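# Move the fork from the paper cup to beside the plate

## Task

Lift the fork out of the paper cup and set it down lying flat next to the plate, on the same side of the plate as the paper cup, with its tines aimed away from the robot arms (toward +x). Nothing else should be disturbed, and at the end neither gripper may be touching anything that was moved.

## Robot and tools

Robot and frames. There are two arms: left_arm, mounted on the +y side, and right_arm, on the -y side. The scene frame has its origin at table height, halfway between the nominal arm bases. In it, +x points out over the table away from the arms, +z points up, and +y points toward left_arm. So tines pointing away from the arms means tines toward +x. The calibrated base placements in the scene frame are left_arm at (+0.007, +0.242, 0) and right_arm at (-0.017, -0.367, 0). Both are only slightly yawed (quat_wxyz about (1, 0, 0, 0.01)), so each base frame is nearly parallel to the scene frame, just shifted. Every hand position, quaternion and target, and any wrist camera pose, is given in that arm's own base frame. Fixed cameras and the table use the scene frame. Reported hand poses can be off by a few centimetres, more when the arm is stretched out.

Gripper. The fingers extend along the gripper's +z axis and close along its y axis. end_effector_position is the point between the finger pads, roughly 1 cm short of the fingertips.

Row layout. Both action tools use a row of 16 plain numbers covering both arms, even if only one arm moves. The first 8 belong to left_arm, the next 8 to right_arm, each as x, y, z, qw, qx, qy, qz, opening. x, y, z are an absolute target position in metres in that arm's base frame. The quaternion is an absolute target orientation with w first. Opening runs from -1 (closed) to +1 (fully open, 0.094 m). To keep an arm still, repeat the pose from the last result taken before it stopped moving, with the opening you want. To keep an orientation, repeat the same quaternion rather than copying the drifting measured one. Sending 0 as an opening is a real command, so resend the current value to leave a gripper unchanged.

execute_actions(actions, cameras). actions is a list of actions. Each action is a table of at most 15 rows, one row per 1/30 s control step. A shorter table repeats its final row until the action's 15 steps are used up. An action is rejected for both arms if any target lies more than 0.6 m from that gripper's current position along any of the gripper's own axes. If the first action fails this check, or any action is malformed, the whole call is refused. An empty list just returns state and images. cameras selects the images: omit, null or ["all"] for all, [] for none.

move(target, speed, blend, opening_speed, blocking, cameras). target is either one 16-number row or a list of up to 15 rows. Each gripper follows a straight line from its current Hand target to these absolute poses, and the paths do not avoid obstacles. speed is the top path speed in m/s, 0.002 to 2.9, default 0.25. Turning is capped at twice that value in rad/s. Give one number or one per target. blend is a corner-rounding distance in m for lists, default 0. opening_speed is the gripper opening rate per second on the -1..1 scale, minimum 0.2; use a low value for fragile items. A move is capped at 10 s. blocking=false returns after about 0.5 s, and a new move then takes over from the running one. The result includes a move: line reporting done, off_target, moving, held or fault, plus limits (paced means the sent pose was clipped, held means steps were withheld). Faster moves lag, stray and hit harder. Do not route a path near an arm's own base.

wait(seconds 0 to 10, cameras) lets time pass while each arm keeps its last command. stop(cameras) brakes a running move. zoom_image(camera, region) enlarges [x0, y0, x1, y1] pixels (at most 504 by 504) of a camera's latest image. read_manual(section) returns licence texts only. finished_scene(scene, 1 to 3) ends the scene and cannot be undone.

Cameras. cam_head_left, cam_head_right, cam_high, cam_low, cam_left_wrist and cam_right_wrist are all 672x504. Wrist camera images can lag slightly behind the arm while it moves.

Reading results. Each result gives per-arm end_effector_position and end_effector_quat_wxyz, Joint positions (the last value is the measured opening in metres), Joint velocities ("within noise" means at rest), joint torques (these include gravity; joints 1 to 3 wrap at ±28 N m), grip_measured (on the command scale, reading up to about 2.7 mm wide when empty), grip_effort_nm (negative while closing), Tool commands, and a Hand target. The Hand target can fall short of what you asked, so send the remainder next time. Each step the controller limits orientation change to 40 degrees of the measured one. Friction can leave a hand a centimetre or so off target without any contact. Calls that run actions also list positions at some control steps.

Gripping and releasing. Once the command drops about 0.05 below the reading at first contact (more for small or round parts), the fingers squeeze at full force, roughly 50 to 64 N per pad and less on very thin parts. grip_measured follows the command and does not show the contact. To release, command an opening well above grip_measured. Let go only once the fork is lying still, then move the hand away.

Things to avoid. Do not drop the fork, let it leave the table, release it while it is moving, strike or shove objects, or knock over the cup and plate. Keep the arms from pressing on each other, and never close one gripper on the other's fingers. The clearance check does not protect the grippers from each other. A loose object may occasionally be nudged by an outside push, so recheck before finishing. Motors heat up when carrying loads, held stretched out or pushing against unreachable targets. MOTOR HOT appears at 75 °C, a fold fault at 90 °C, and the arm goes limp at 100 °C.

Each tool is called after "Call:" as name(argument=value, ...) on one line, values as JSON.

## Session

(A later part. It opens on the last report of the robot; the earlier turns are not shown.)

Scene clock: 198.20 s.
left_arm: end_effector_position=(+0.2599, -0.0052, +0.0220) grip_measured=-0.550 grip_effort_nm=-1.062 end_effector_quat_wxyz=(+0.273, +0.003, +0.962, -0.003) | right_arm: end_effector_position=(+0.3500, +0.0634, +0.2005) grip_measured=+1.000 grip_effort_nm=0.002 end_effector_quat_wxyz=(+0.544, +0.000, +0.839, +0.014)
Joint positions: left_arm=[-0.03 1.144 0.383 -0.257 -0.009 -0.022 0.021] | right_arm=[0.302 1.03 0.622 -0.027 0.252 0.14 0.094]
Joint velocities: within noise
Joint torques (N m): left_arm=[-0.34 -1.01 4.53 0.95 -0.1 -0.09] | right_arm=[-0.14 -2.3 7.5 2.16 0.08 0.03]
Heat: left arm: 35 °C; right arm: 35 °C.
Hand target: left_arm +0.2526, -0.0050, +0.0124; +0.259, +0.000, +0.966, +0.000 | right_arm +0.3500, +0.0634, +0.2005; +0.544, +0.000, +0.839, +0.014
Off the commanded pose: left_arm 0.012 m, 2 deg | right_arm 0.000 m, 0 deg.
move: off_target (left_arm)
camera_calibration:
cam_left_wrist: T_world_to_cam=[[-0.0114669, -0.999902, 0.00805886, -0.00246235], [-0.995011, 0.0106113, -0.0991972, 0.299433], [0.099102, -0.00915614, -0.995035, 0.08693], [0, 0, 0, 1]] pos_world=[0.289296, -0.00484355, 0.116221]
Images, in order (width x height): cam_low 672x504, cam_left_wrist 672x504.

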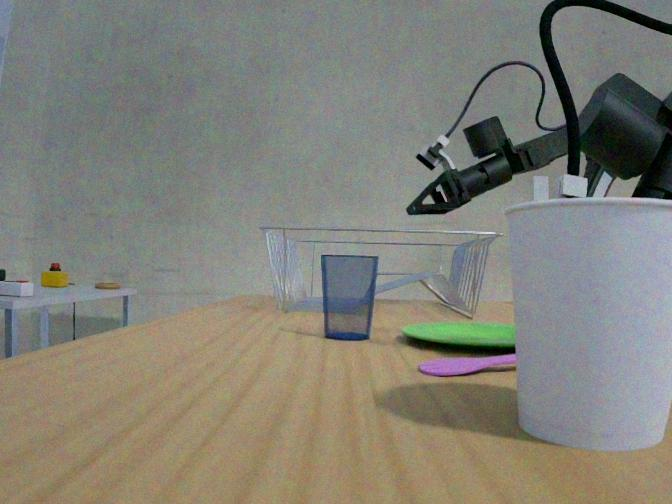

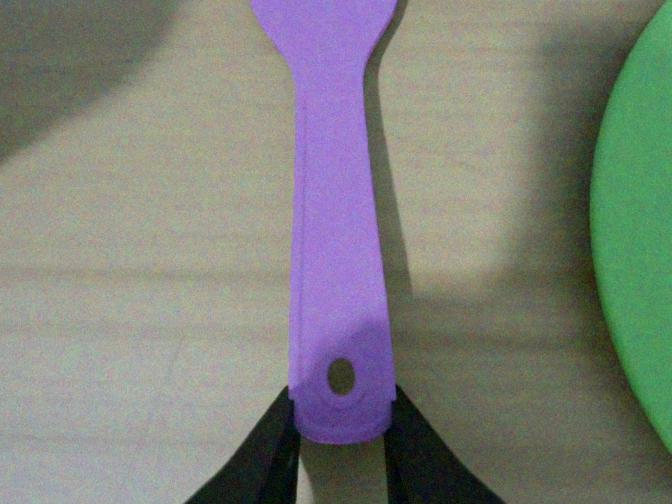

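Call:
move(target=[0.259, -0.005, 0.018, 0.2588, 0, 0.9659, 0, -0.59, 0.35, 0.0634, 0.2005, 0.544, 0, 0.839, 0.014, 1], speed=0.03, cameras=["cam_left_wrist"])

Call:
move(target=[0.259, -0.005, 0.018, 0.2588, 0, 0.9659, 0, -0.3, 0.35, 0.0634, 0.2005, 0.544, 0, 0.839, 0.014, 1], speed=0.03, opening_speed=0.3, cameras=["cam_left_wrist", "cam_low", "cam_high"])

Scene clock: 205.43 s.
left_arm: end_effector_position=(+0.2617, -0.0052, +0.0219) grip_measured=-0.550 grip_effort_nm=-1.053 end_effector_quat_wxyz=(+0.271, +0.003, +0.962, -0.002) | right_arm: end_effector_position=(+0.3500, +0.0634, +0.2005) grip_measured=+1.000 grip_effort_nm=0.002 end_effector_quat_wxyz=(+0.544, +0.000, +0.839, +0.014)
Joint positions: left_arm=[-0.03 1.157 0.391 -0.255 -0.01 -0.022 0.021] | right_arm=[0.302 1.03 0.622 -0.027 0.252 0.14 0.094]
Joint velocities: within noise
Joint torques (N m): left_arm=[-0.25 -0.85 6.86 0.77 -0.09 -0.08] | right_arm=[-0.09 -2.26 7.62 2.13 0.06 0.01]
Heat: left arm: 34 °C; right arm: 35 °C.
Hand target: left_arm +0.2589, -0.0050, +0.0181; +0.259, +0.000, +0.966, +0.000 | right_arm +0.3500, +0.0634, +0.2005; +0.544, +0.000, +0.839, +0.014
Off the commanded pose: left_arm 0.005 m, 2 deg | right_arm 0.000 m, 0 deg.
move: done
camera_calibration:
cam_left_wrist: T_world_to_cam=[[-0.0111776, -0.999908, 0.00762507, -0.00247073], [-0.995319, 0.0103936, -0.0960826, 0.301231], [0.0959946, -0.00866335, -0.995344, 0.0874647], [0, 0, 0, 1]] pos_world=[0.291397, -0.00484366, 0.116019]
Images, in order (width x height): cam_left_wrist 672x504.

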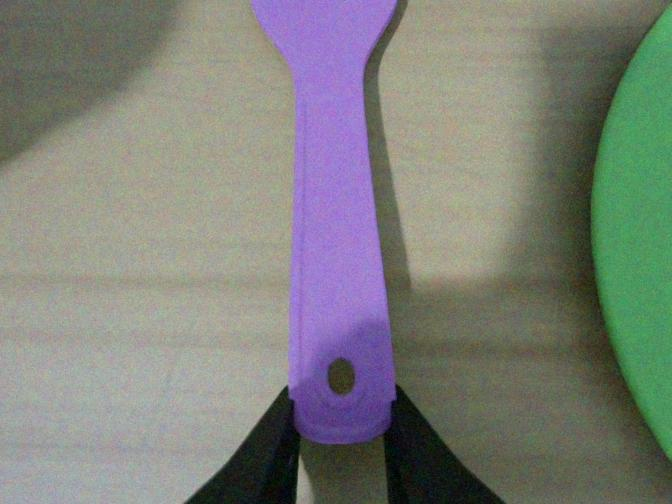

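Scene clock: 206.60 s.
left_arm: end_effector_position=(+0.2626, -0.0060, +0.0218) grip_measured=-0.303 grip_effort_nm=0.129 end_effector_quat_wxyz=(+0.273, +0.004, +0.962, -0.003) | right_arm: end_effector_position=(+0.3500, +0.0634, +0.2005) grip_measured=+1.000 grip_effort_nm=0.002 end_effector_quat_wxyz=(+0.544, +0.000, +0.839, +0.014)
Joint positions: left_arm=[-0.033 1.16 0.391 -0.249 -0.01 -0.022 0.033] | right_arm=[0.302 1.03 0.622 -0.027 0.252 0.14 0.094]
Joint velocities: within noise
Joint torques (N m): left_arm=[-0.03 -1.17 6.87 0.73 -0.09 -0.09] | right_arm=[-0.14 -2.36 7.57 2.14 0.04 -0.01]
Heat: left arm: 34 °C; right arm: 35 °C.
Hand target: left_arm +0.2590, -0.0051, +0.0181; +0.259, +0.000, +0.966, +0.000 | right_arm +0.3500, +0.0634, +0.2005; +0.544, +0.000, +0.839, +0.014
Off the commanded pose: left_arm 0.005 m, 2 deg | right_arm 0.000 m, 0 deg.
move: done
camera_calibration:
cam_left_wrist: T_world_to_cam=[[-0.0139413, -0.999873, 0.00773092, -0.00246976], [-0.995024, 0.01311, -0.0987736, 0.302185], [0.0986597, -0.00906949, -0.99508, 0.0866803], [0, 0, 0, 1]] pos_world=[0.292095, -0.00564495, 0.116121]
Images, in order (width x height): cam_high 672x504, cam_low 672x504, cam_left_wrist 672x504.

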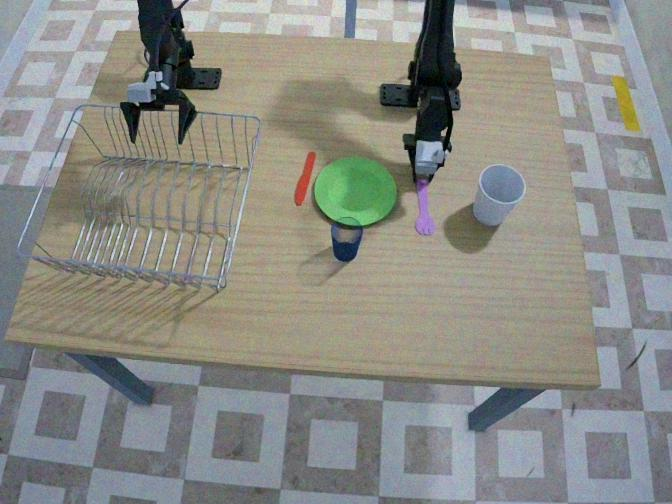

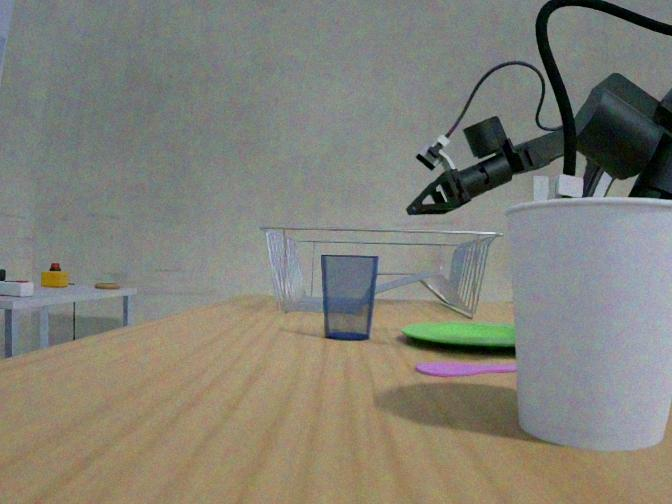

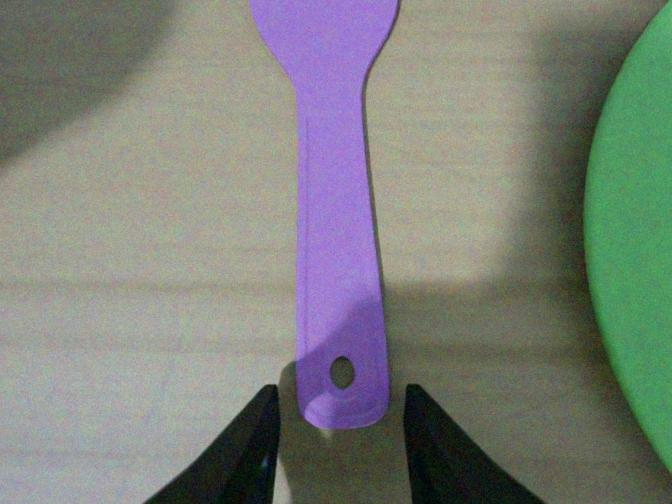

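Call:
move(target=[0.235, -0.005, 0.12, 0.2588, 0, 0.9659, 0, -0.2, 0.35, 0.0634, 0.2005, 0.544, 0, 0.839, 0.014, 1], speed=0.15, cameras=["cam_left_wrist", "cam_low", "cam_high", "cam_head_left"])

Scene clock: 210.40 s.
left_arm: end_effector_position=(+0.2304, -0.0055, +0.1079) grip_measured=-0.203 grip_effort_nm=0.110 end_effector_quat_wxyz=(+0.243, +0.004, +0.970, -0.003) | right_arm: end_effector_position=(+0.3500, +0.0634, +0.2005) grip_measured=+1.000 grip_effort_nm=-0.007 end_effector_quat_wxyz=(+0.544, +0.000, +0.839, +0.014)
Joint positions: left_arm=[-0.036 0.925 0.675 -0.83 -0.01 -0.025 0.037] | right_arm=[0.302 1.03 0.622 -0.027 0.252 0.14 0.094]
Joint velocities: within noise
Joint torques (N m): left_arm=[-0.28 -2.3 9.62 0.74 -0.12 -0.1] | right_arm=[0.09 -2.37 7.49 2.11 0.07 0.04]
Heat: left arm: 35 °C; right arm: 35 °C.
Hand target: left_arm +0.2349, -0.0051, +0.1198; +0.259, +0.000, +0.966, +0.000 | right_arm +0.3500, +0.0634, +0.2005; +0.544, +0.000, +0.839, +0.014
Off the commanded pose: left_arm 0.013 m, 2 deg | right_arm 0.000 m, 0 deg.
move: off_target (left_arm)
camera_calibration:
cam_left_wrist: T_world_to_cam=[[-0.0131047, -0.999881, 0.00809524, -0.00338452], [-0.999215, 0.0127924, -0.0374936, 0.272887], [0.0373856, -0.00858023, -0.999264, 0.18997], [0, 0, 0, 1]] pos_world=[0.265526, -0.005245, 0.200089]
Images, in order (width x height): cam_head_left 672x504, cam_high 672x504, cam_low 672x504, cam_left_wrist 672x504.

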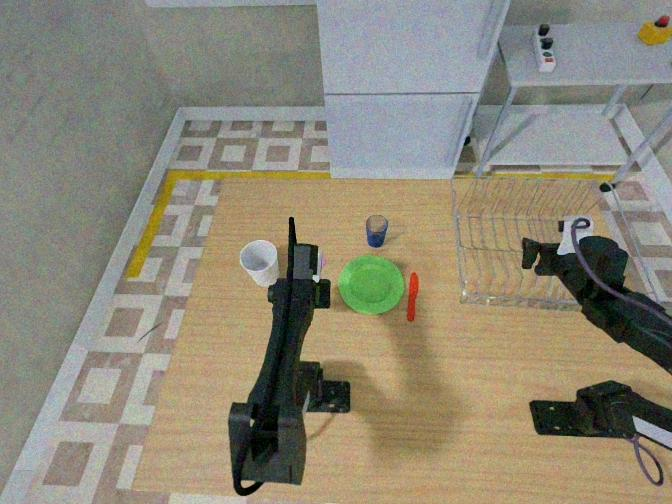

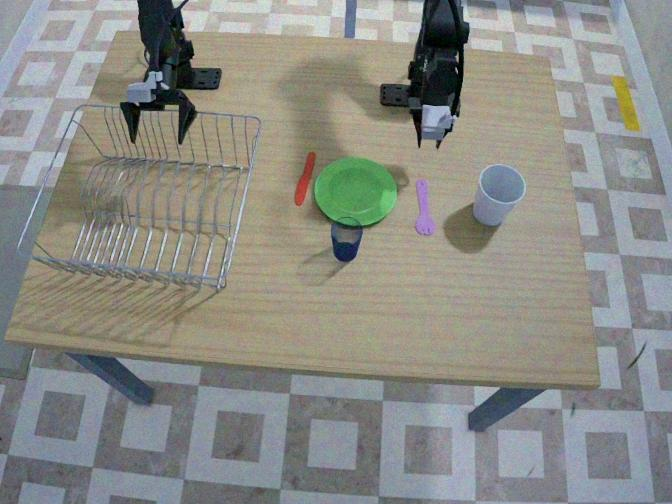

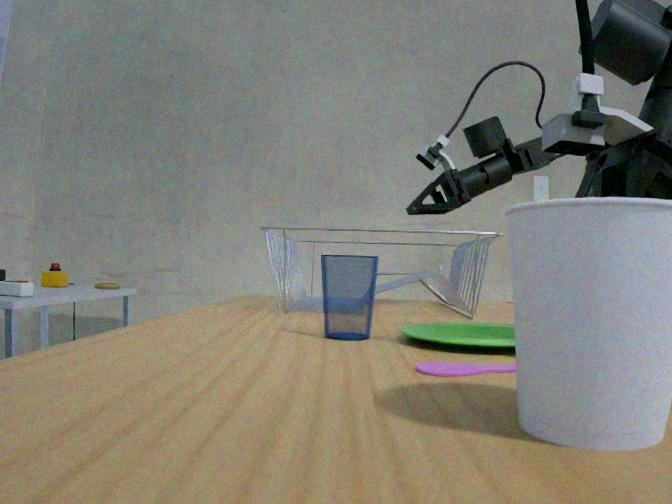

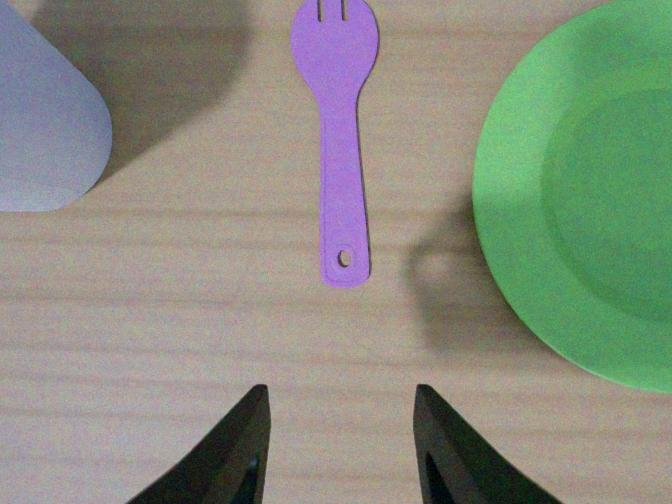

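Call:
finished_scene(scene=1)

The scene is finished: the task was done.


## Next scene

The same job, from a new start.

Call:
execute_actions(actions=[])

Scene clock: 0.00 s.
left_arm: end_effector_position=(+0.3104, +0.0049, +0.1489) grip_measured=+1.000 grip_effort_nm=n/a end_effector_quat_wxyz=(+0.505, -0.319, +0.797, -0.091) | right_arm: end_effector_position=(+0.3122, +0.1131, +0.2479) grip_measured=+1.000 grip_effort_nm=n/a end_effector_quat_wxyz=(+0.590, -0.082, +0.784, +0.176)
Joint positions: left_arm=[-0.175 0.879 0.426 -0.071 -0.331 -0.746 0.094] | right_arm=[0.292 0.816 0.565 0.005 -0.098 0.16 0.094]
Joint velocities: within noise
Joint torques (N m): no reading
Heat: left arm: 28 °C; right arm: 27 °C.
Hand target: left_arm +0.3130, +0.0053, +0.1581; +0.515, -0.320, +0.790, -0.094 | right_arm +0.3127, +0.1133, +0.2606; +0.603, -0.083, +0.773, +0.178
Tool commands: left_gripper/opening=+1.0 right_gripper/opening=+1.0
camera_calibration:
cam_left_wrist: T_world_to_cam=[[0.411211, -0.781178, 0.469752, -0.193794], [-0.637076, -0.614874, -0.464827, 0.308523], [0.651951, -0.108126, -0.750512, 0.000765052], [0, 0, 0, 1]] pos_world=[0.275744, 0.0383981, 0.235019]
cam_right_wrist: T_world_to_cam=[[0.357701, -0.916281, -0.180223, 0.0380635], [-0.645578, -0.10319, -0.756691, 0.440655], [0.674744, 0.387017, -0.628441, -0.0091363], [0, 0, 0, 1]] pos_world=[0.277027, 0.0838838, 0.334558]

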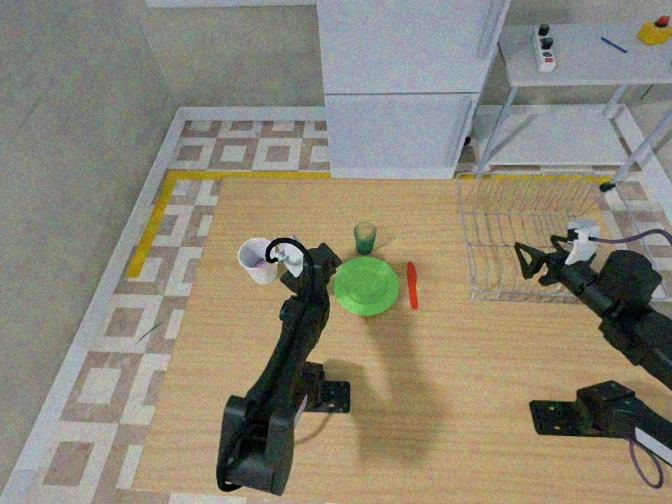

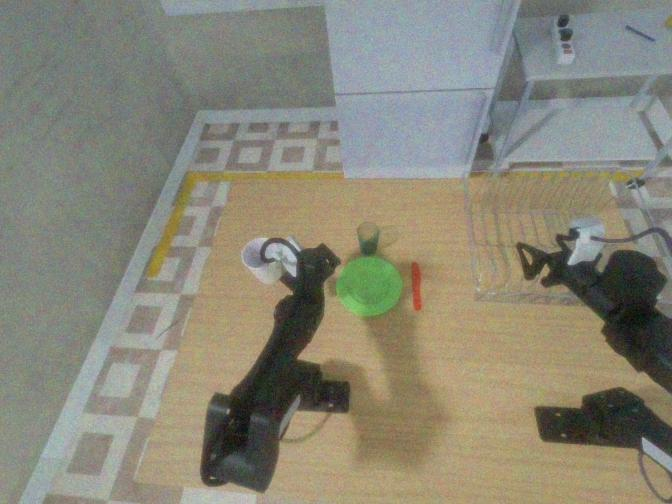

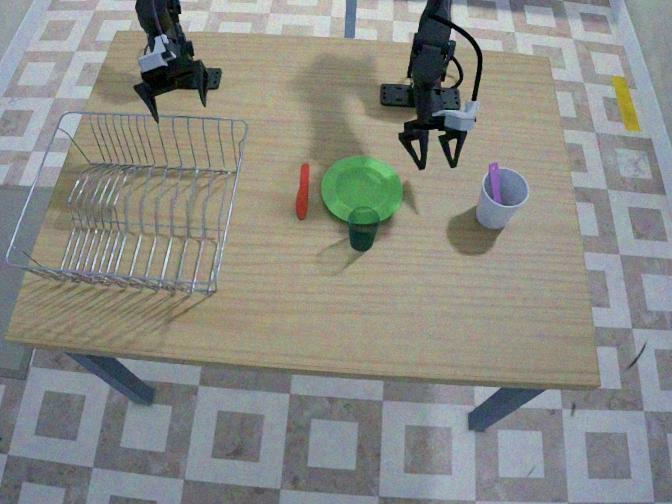

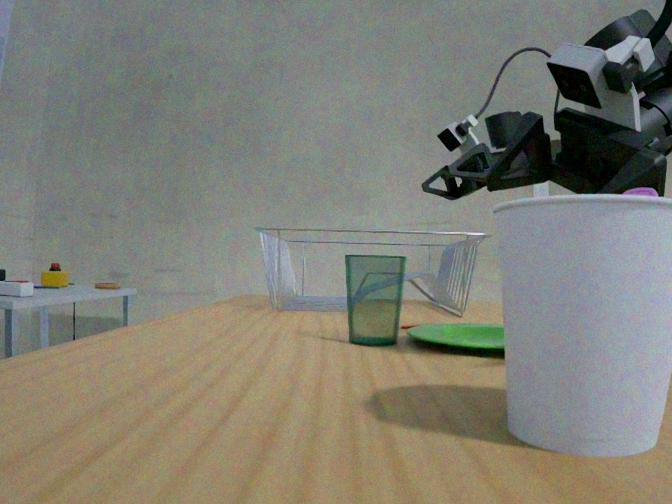

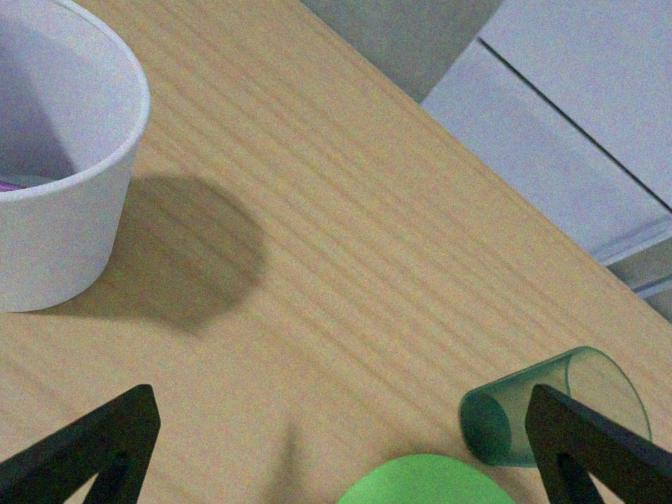

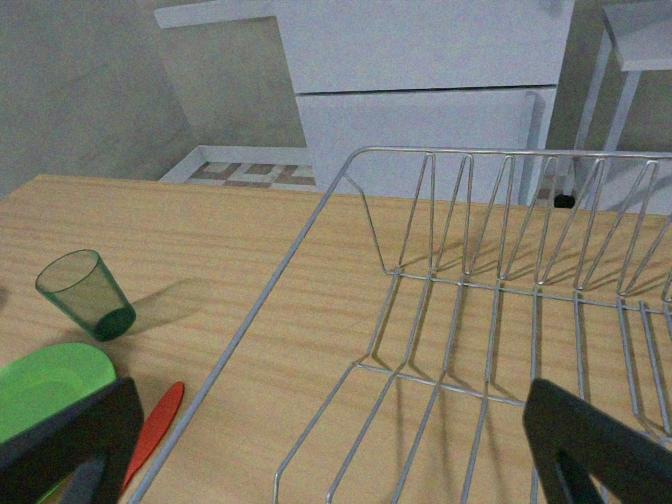

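Call:
move(target=[[0.25, 0.06, 0.22, 0.0871, 0, 0.9962, 0, 0, 0.3122, 0.1131, 0.2479, 0.59, -0.082, 0.784, 0.176, 1], [0.274, 0.139, 0.205, 0.0436, -0.0436, 0.9981, 0.0019, 0, 0.3122, 0.1131, 0.2479, 0.59, -0.082, 0.784, 0.176, 1]], speed=0.25, blend=0.03, cameras=["cam_left_wrist", "cam_high"])

Scene clock: 7.60 s.
left_arm: end_effector_position=(+0.2724, +0.1377, +0.1969) grip_measured=+0.002 grip_effort_nm=-0.154 end_effector_quat_wxyz=(+0.037, -0.050, +0.998, -0.004) | right_arm: end_effector_position=(+0.3122, +0.1131, +0.2479) grip_measured=+1.000 grip_effort_nm=-0.002 end_effector_quat_wxyz=(+0.590, -0.082, +0.784, +0.176)
Joint positions: left_arm=[0.487 1.667 1.68 -1.52 0.038 0.386 0.047] | right_arm=[0.292 0.816 0.565 0.005 -0.098 0.16 0.094]
Joint velocities: within noise
Joint torques (N m): left_arm=[0.12 -7.05 8.87 0.01 -0.05 0.15] | right_arm=[-0.27 -1.21 7.9 2.27 -0.04 0.03]
Heat: left arm: 30 °C; right arm: 27 °C.
Hand target: left_arm +0.2738, +0.1390, +0.2049; +0.044, -0.044, +0.998, +0.002 | right_arm +0.3122, +0.1131, +0.2480; +0.590, -0.082, +0.784, +0.176
Off the commanded pose: left_arm 0.008 m, 1 deg | right_arm 0.000 m, 0 deg.
move: done
camera_calibration:
cam_left_wrist: T_world_to_cam=[[0.0976005, -0.995075, 0.0173348, 0.107052], [-0.924981, -0.0842702, 0.370552, 0.229213], [-0.367266, -0.0522005, -0.92865, 0.381011], [0, 0, 0, 1]] pos_world=[0.341502, 0.14573, 0.267035]
Images, in order (width x height): cam_high 672x504, cam_left_wrist 672x504.

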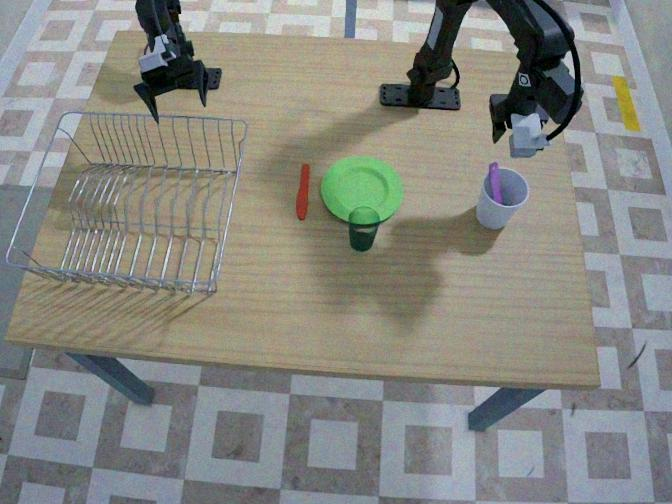

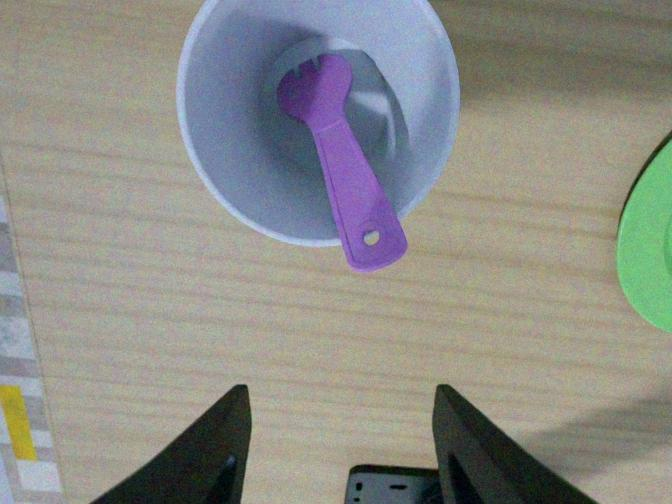

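Call:
move(target=[[0.291, 0.127, 0.175, 0.0425, -0.2248, 0.9734, 0.0098, 0, 0.3122, 0.1131, 0.2479, 0.59, -0.082, 0.784, 0.176, 1], [0.291, 0.127, 0.134, 0.0425, -0.2248, 0.9734, 0.0098, 0, 0.3122, 0.1131, 0.2479, 0.59, -0.082, 0.784, 0.176, 1]], speed=[0.15, 0.08], blend=0.01, cameras=["cam_left_wrist", "cam_low"])

Scene clock: 19.07 s.
left_arm: end_effector_position=(+0.2874, +0.1252, +0.1335) grip_measured=+0.003 grip_effort_nm=-0.154 end_effector_quat_wxyz=(+0.032, -0.222, +0.974, +0.003) | right_arm: end_effector_position=(+0.3122, +0.1131, +0.2479) grip_measured=+1.000 grip_effort_nm=-0.002 end_effector_quat_wxyz=(+0.590, -0.082, +0.784, +0.176)
Joint positions: left_arm=[0.411 1.667 1.427 -1.266 0.006 -0.037 0.047] | right_arm=[0.292 0.816 0.565 0.005 -0.098 0.16 0.094]
Joint velocities: within noise
Joint torques (N m): left_arm=[-0.2 -7.66 5.65 0.38 -0.11 -0.1] | right_arm=[-0.14 -1.21 7.76 2.31 -0.05 0.01]
Heat: left arm: 31 °C; right arm: 29 °C.
Hand target: left_arm +0.2909, +0.1270, +0.1341; +0.042, -0.225, +0.973, +0.010 | right_arm +0.3122, +0.1131, +0.2480; +0.590, -0.082, +0.784, +0.176
Off the commanded pose: left_arm 0.004 m, 1 deg | right_arm 0.000 m, 0 deg.
move: done
camera_calibration:
cam_left_wrist: T_world_to_cam=[[0.431721, -0.901886, 0.0148076, -0.0131668], [-0.837052, -0.394461, 0.379137, 0.277862], [-0.336097, -0.176076, -0.925222, 0.333089], [0, 0, 0, 1]] pos_world=[0.35022, 0.15638, 0.203028]
Images, in order (width x height): cam_low 672x504, cam_left_wrist 672x504.

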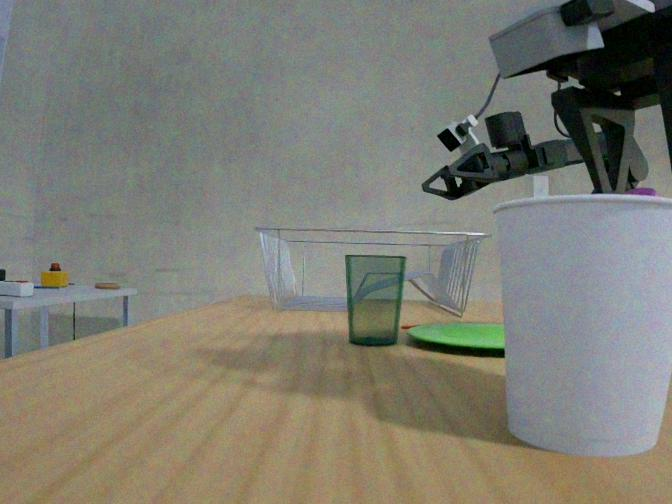

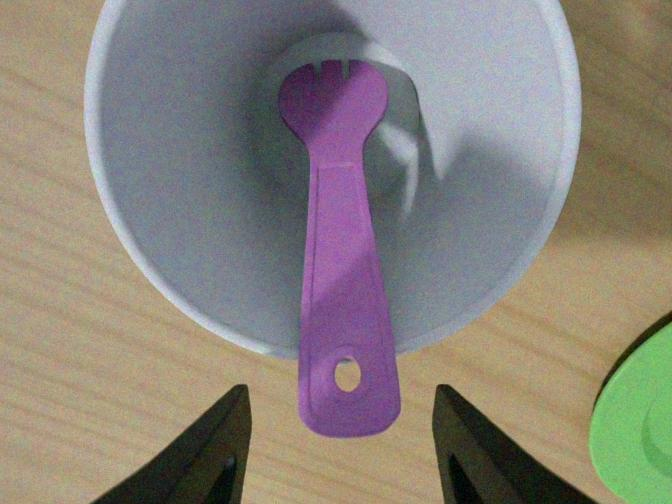

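Call:
move(target=[[0.292, 0.1255, 0.1315, 0.0425, -0.2248, 0.9734, 0.0098, 0, 0.3122, 0.1131, 0.2479, 0.59, -0.082, 0.784, 0.176, 1], [0.292, 0.1255, 0.1315, 0.0425, -0.2248, 0.9734, 0.0098, -0.58, 0.3122, 0.1131, 0.2479, 0.59, -0.082, 0.784, 0.176, 1]], speed=0.05, opening_speed=0.4, cameras=["cam_left_wrist"])

Scene clock: 25.07 s.
left_arm: end_effector_position=(+0.2888, +0.1239, +0.1318) grip_measured=-0.538 grip_effort_nm=-1.018 end_effector_quat_wxyz=(+0.034, -0.222, +0.974, +0.003) | right_arm: end_effector_position=(+0.3122, +0.1131, +0.2479) grip_measured=+1.000 grip_effort_nm=-0.002 end_effector_quat_wxyz=(+0.590, -0.082, +0.784, +0.176)
Joint positions: left_arm=[0.405 1.667 1.419 -1.255 0.006 -0.043 0.022] | right_arm=[0.292 0.816 0.565 0.005 -0.098 0.16 0.094]
Joint velocities: within noise
Joint torques (N m): left_arm=[-0.2 -7.57 5.57 0.35 -0.11 -0.1] | right_arm=[-0.17 -1.22 7.94 2.29 0.01 0.03]
Heat: left arm: 31 °C; right arm: 30 °C.
Hand target: left_arm +0.2921, +0.1255, +0.1316; +0.043, -0.225, +0.973, +0.010 | right_arm +0.3122, +0.1131, +0.2480; +0.590, -0.082, +0.784, +0.176
Off the commanded pose: left_arm 0.004 m, 1 deg | right_arm 0.000 m, 0 deg.
move: done
camera_calibration:
cam_left_wrist: T_world_to_cam=[[0.431725, -0.901887, 0.0146347, -0.0149334], [-0.838158, -0.395117, 0.375997, 0.280127], [-0.333324, -0.174593, -0.926505, 0.330855], [0, 0, 0, 1]] pos_world=[0.351519, 0.15498, 0.20143]
Images, in order (width x height): cam_left_wrist 672x504.

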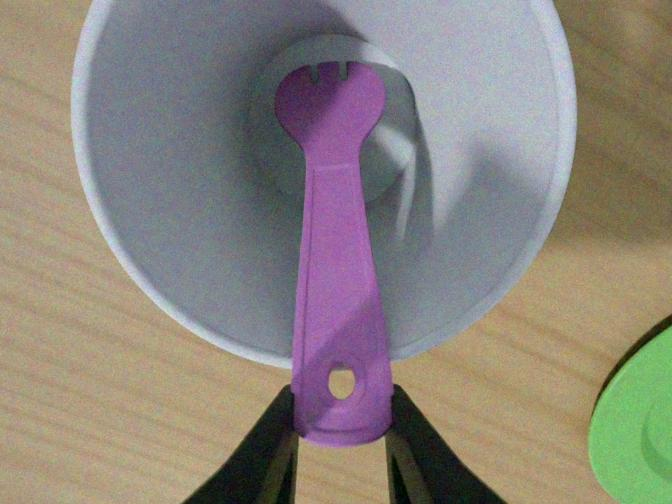

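Call:
move(target=[[0.292, 0.1262, 0.22, 0.0425, -0.2248, 0.9734, 0.0098, -0.59, 0.3122, 0.1131, 0.2479, 0.59, -0.082, 0.784, 0.176, 1], [0.288, 0.1265, 0.266, 0.0850, -0.2241, 0.9707, 0.0196, -0.59, 0.3122, 0.1131, 0.2479, 0.59, -0.082, 0.784, 0.176, 1], [0.26, 0.085, 0.262, 0.2578, -0.0842, 0.9622, 0.0226, -0.59, 0.3122, 0.1131, 0.2479, 0.59, -0.082, 0.784, 0.176, 1], [0.255, 0.005, 0.115, 0.2588, 0, 0.9659, 0, -0.59, 0.3122, 0.1131, 0.2479, 0.59, -0.082, 0.784, 0.176, 1]], speed=[0.13, 0.15, 0.2, 0.2], blend=[0.02, 0.015, 0.03, 0], cameras=["cam_left_wrist", "cam_high", "cam_low"])

Scene clock: 36.57 s.
left_arm: end_effector_position=(+0.2495, +0.0044, +0.1106) grip_measured=-0.541 grip_effort_nm=-1.057 end_effector_quat_wxyz=(+0.241, +0.003, +0.971, -0.004) | right_arm: end_effector_position=(+0.3122, +0.1131, +0.2479) grip_measured=+1.000 grip_effort_nm=-0.002 end_effector_quat_wxyz=(+0.590, -0.082, +0.784, +0.176)
Joint positions: left_arm=[0.03 1.02 0.727 -0.793 0.023 0.031 0.022] | right_arm=[0.292 0.816 0.565 0.005 -0.098 0.16 0.094]
Joint velocities: within noise
Joint torques (N m): left_arm=[-0.28 -3.23 6.38 1.07 -0.1 -0.08] | right_arm=[-0.21 -1.16 7.88 2.24 -0.03 0.01]
Heat: left arm: 31 °C; right arm: 31 °C.
Hand target: left_arm +0.2548, +0.0050, +0.1153; +0.259, +0.000, +0.966, +0.000 | right_arm +0.3122, +0.1131, +0.2480; +0.590, -0.082, +0.784, +0.176
Off the commanded pose: left_arm 0.007 m, 2 deg | right_arm 0.000 m, 0 deg.
move: done
camera_calibration:
cam_left_wrist: T_world_to_cam=[[-0.0121179, -0.999871, 0.0105328, 0.00617633], [-0.999412, 0.011773, -0.032216, 0.291434], [0.0320879, -0.010917, -0.999425, 0.193474], [0, 0, 0, 1]] pos_world=[0.285129, 0.00485665, 0.202687]
Images, in order (width x height): cam_high 672x504, cam_low 672x504, cam_left_wrist 672x504.

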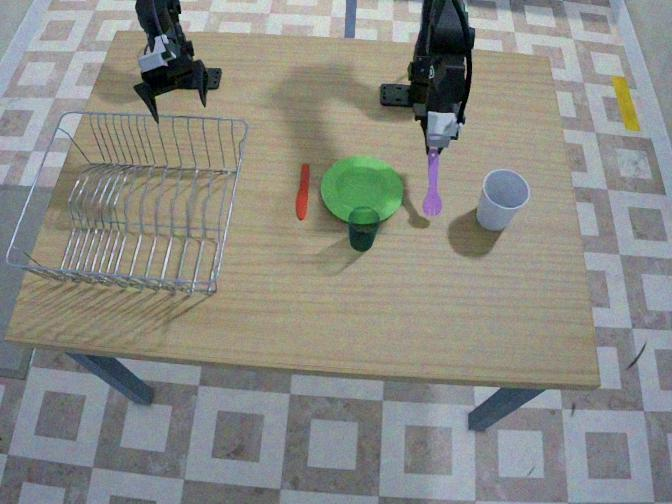

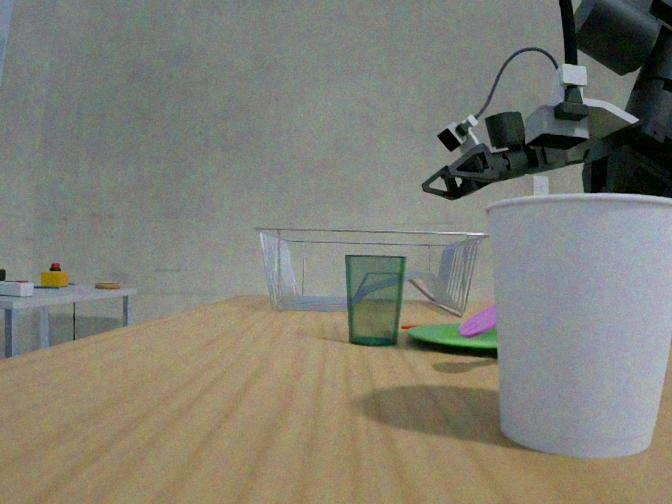

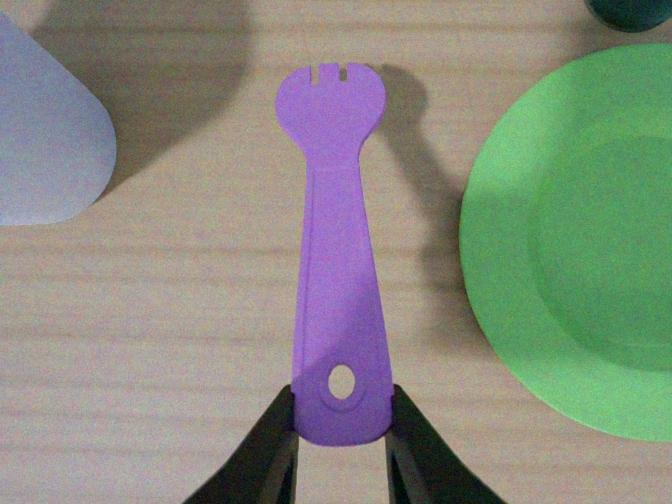

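Call:
move(target=[[0.255, 0.005, 0.065, 0.2588, 0, 0.9659, 0, -0.59, 0.3122, 0.1131, 0.2479, 0.59, -0.082, 0.784, 0.176, 1], [0.254, 0.005, 0.019, 0.2588, 0, 0.9659, 0, -0.59, 0.3122, 0.1131, 0.2479, 0.59, -0.082, 0.784, 0.176, 1]], speed=[0.1, 0.04], blend=0.01, cameras=["cam_left_wrist", "cam_low"])

Scene clock: 42.30 s.
left_arm: end_effector_position=(+0.2539, +0.0047, +0.0223) grip_measured=-0.546 grip_effort_nm=-1.057 end_effector_quat_wxyz=(+0.257, +0.003, +0.966, -0.002) | right_arm: end_effector_position=(+0.3122, +0.1131, +0.2479) grip_measured=+1.000 grip_effort_nm=-0.002 end_effector_quat_wxyz=(+0.590, -0.082, +0.784, +0.176)
Joint positions: left_arm=[0.029 1.136 0.399 -0.314 0.021 0.031 0.021] | right_arm=[0.292 0.816 0.565 0.005 -0.098 0.16 0.094]
Joint velocities: within noise
Joint torques (N m): left_arm=[-0.27 -1.55 5.07 1.02 -0.1 -0.09] | right_arm=[-0.06 -1.16 8.02 2.27 0.02 0.01]
Heat: left arm: 31 °C; right arm: 31 °C.
Hand target: left_arm +0.2538, +0.0050, +0.0191; +0.259, +0.000, +0.966, +0.000 | right_arm +0.3122, +0.1131, +0.2480; +0.590, -0.082, +0.784, +0.176
Off the commanded pose: left_arm 0.003 m, 1 deg | right_arm 0.000 m, 0 deg.
move: done
camera_calibration:
cam_left_wrist: T_world_to_cam=[[-0.0121356, -0.999897, 0.00772471, 0.00753742], [-0.997674, 0.0115896, -0.0671713, 0.293347], [0.0670748, -0.0085219, -0.997712, 0.0960783], [0, 0, 0, 1]] pos_world=[0.286312, 0.00495562, 0.115505]
Images, in order (width x height): cam_low 672x504, cam_left_wrist 672x504.

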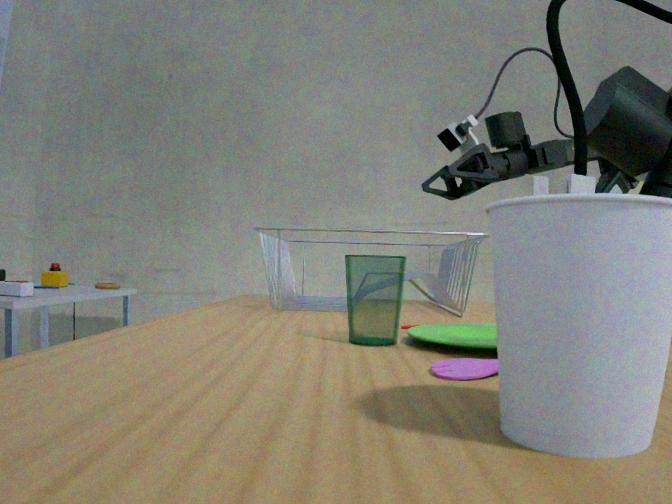

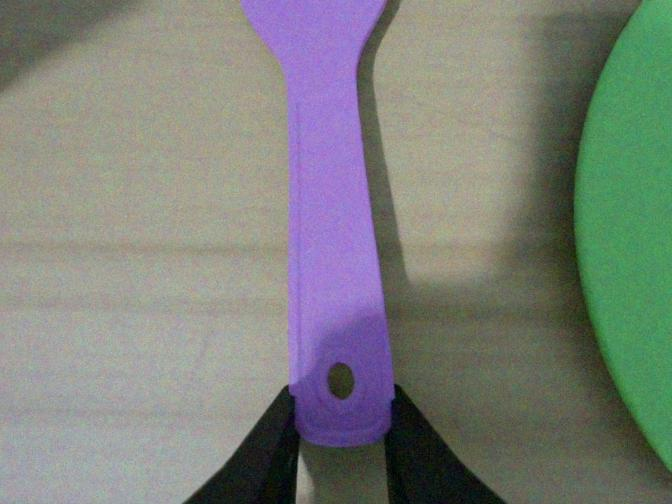

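Call:
move(target=[0.254, 0.005, 0.0195, 0.2588, 0, 0.9659, 0, -0.25, 0.3122, 0.1131, 0.2479, 0.59, -0.082, 0.784, 0.176, 1], speed=0.03, opening_speed=0.4, cameras=["cam_left_wrist", "cam_low"])

Call:
move(target=[0.23, 0.005, 0.12, 0.2588, 0, 0.9659, 0, -0.25, 0.3122, 0.1131, 0.2479, 0.59, -0.082, 0.784, 0.176, 1], speed=0.2, cameras=["cam_left_wrist", "cam_low", "cam_high"])

Scene clock: 46.50 s.
left_arm: end_effector_position=(+0.2541, +0.0047, +0.0224) grip_measured=-0.253 grip_effort_nm=0.110 end_effector_quat_wxyz=(+0.258, +0.003, +0.966, -0.002) | right_arm: end_effector_position=(+0.3122, +0.1131, +0.2479) grip_measured=+1.000 grip_effort_nm=0.002 end_effector_quat_wxyz=(+0.590, -0.082, +0.784, +0.176)
Joint positions: left_arm=[0.029 1.136 0.399 -0.313 0.021 0.031 0.035] | right_arm=[0.292 0.816 0.565 0.005 -0.098 0.16 0.094]
Joint velocities: within noise
Joint torques (N m): left_arm=[-0.27 -1.69 5.23 1.01 -0.08 -0.09] | right_arm=[-0.06 -1.16 7.77 2.27 0 0.02]
Heat: left arm: 31 °C; right arm: 31 °C.
Hand target: left_arm +0.2539, +0.0050, +0.0196; +0.259, +0.000, +0.966, +0.000 | right_arm +0.3122, +0.1131, +0.2480; +0.590, -0.082, +0.784, +0.176
Off the commanded pose: left_arm 0.003 m, 0 deg | right_arm 0.000 m, 0 deg.
move: done
camera_calibration:
cam_left_wrist: T_world_to_cam=[[-0.0118525, -0.999899, 0.00784618, 0.00754218], [-0.99763, 0.011293, -0.0678793, 0.29353], [0.0677838, -0.00863212, -0.997663, 0.0960643], [0, 0, 0, 1]] pos_world=[0.286412, 0.00505584, 0.115705]
Images, in order (width x height): cam_low 672x504, cam_left_wrist 672x504.

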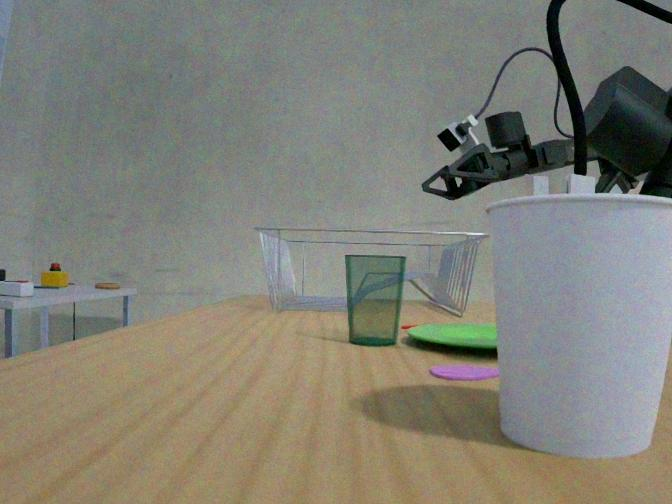

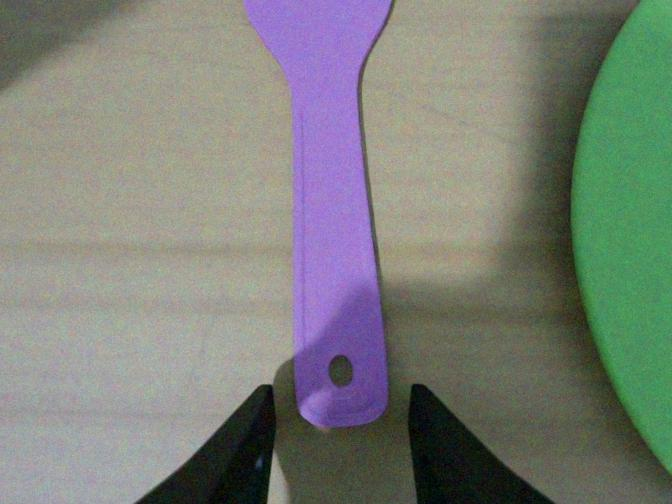

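Scene clock: 47.93 s.
left_arm: end_effector_position=(+0.2259, +0.0039, +0.1088) grip_measured=-0.252 grip_effort_nm=0.105 end_effector_quat_wxyz=(+0.245, +0.003, +0.969, -0.003) | right_arm: end_effector_position=(+0.3122, +0.1131, +0.2479) grip_measured=+1.000 grip_effort_nm=-0.007 end_effector_quat_wxyz=(+0.590, -0.082, +0.784, +0.176)
Joint positions: left_arm=[0.029 0.9 0.668 -0.844 0.021 0.031 0.035] | right_arm=[0.292 0.816 0.565 0.005 -0.098 0.16 0.094]
Joint velocities: within noise
Joint torques (N m): left_arm=[0.03 -1.85 9.39 0.69 -0.07 -0.06] | right_arm=[-0.1 -1.13 7.88 2.28 -0.01 -0.01]
Heat: left arm: 31 °C; right arm: 31 °C.
Hand target: left_arm +0.2300, +0.0049, +0.1198; +0.259, +0.000, +0.966, +0.000 | right_arm +0.3122, +0.1131, +0.2480; +0.590, -0.082, +0.784, +0.176
Off the commanded pose: left_arm 0.012 m, 2 deg | right_arm 0.000 m, 0 deg.
move: off_target (left_arm)
camera_calibration:
cam_left_wrist: T_world_to_cam=[[-0.0116029, -0.999893, 0.00896076, 0.00547722], [-0.999071, 0.0112203, -0.0416199, 0.268812], [0.0415149, -0.00943534, -0.999093, 0.190325], [0, 0, 0, 1]] pos_world=[0.260725, 0.00425625, 0.201292]
Images, in order (width x height): cam_high 672x504, cam_low 672x504, cam_left_wrist 672x504.

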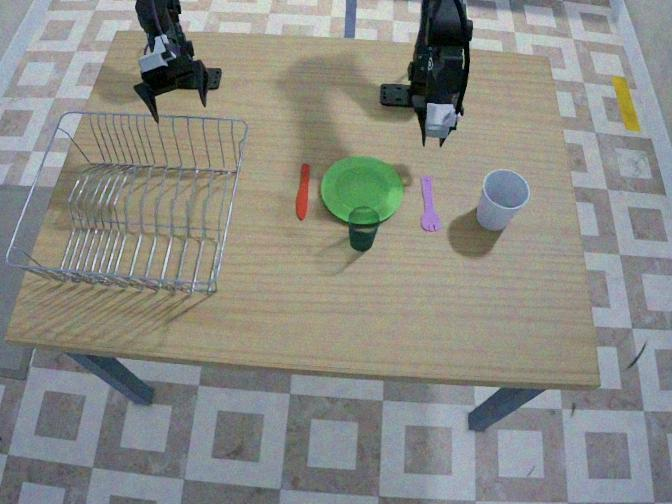

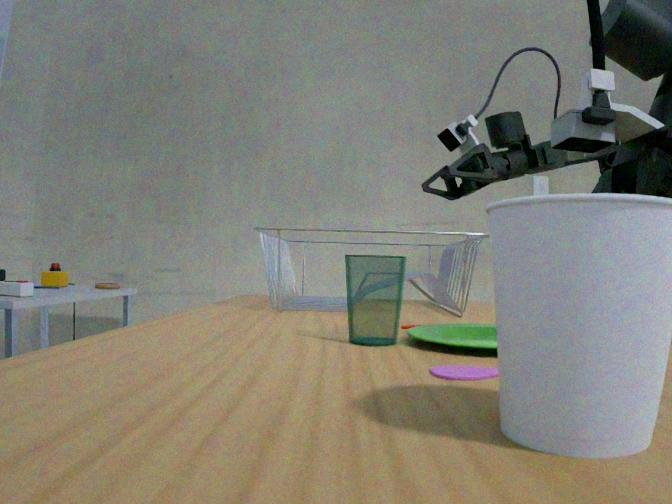

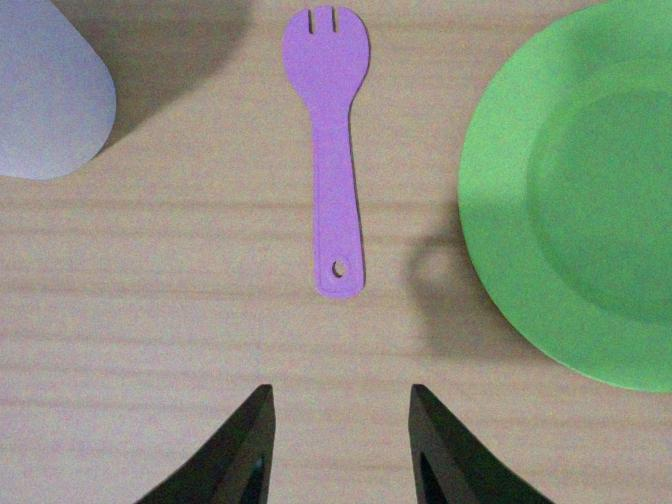

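Done: the fork is flat beside the plate, tines pointing away.

Call:
finished_scene(scene=2)

The scene is finished: the task was done.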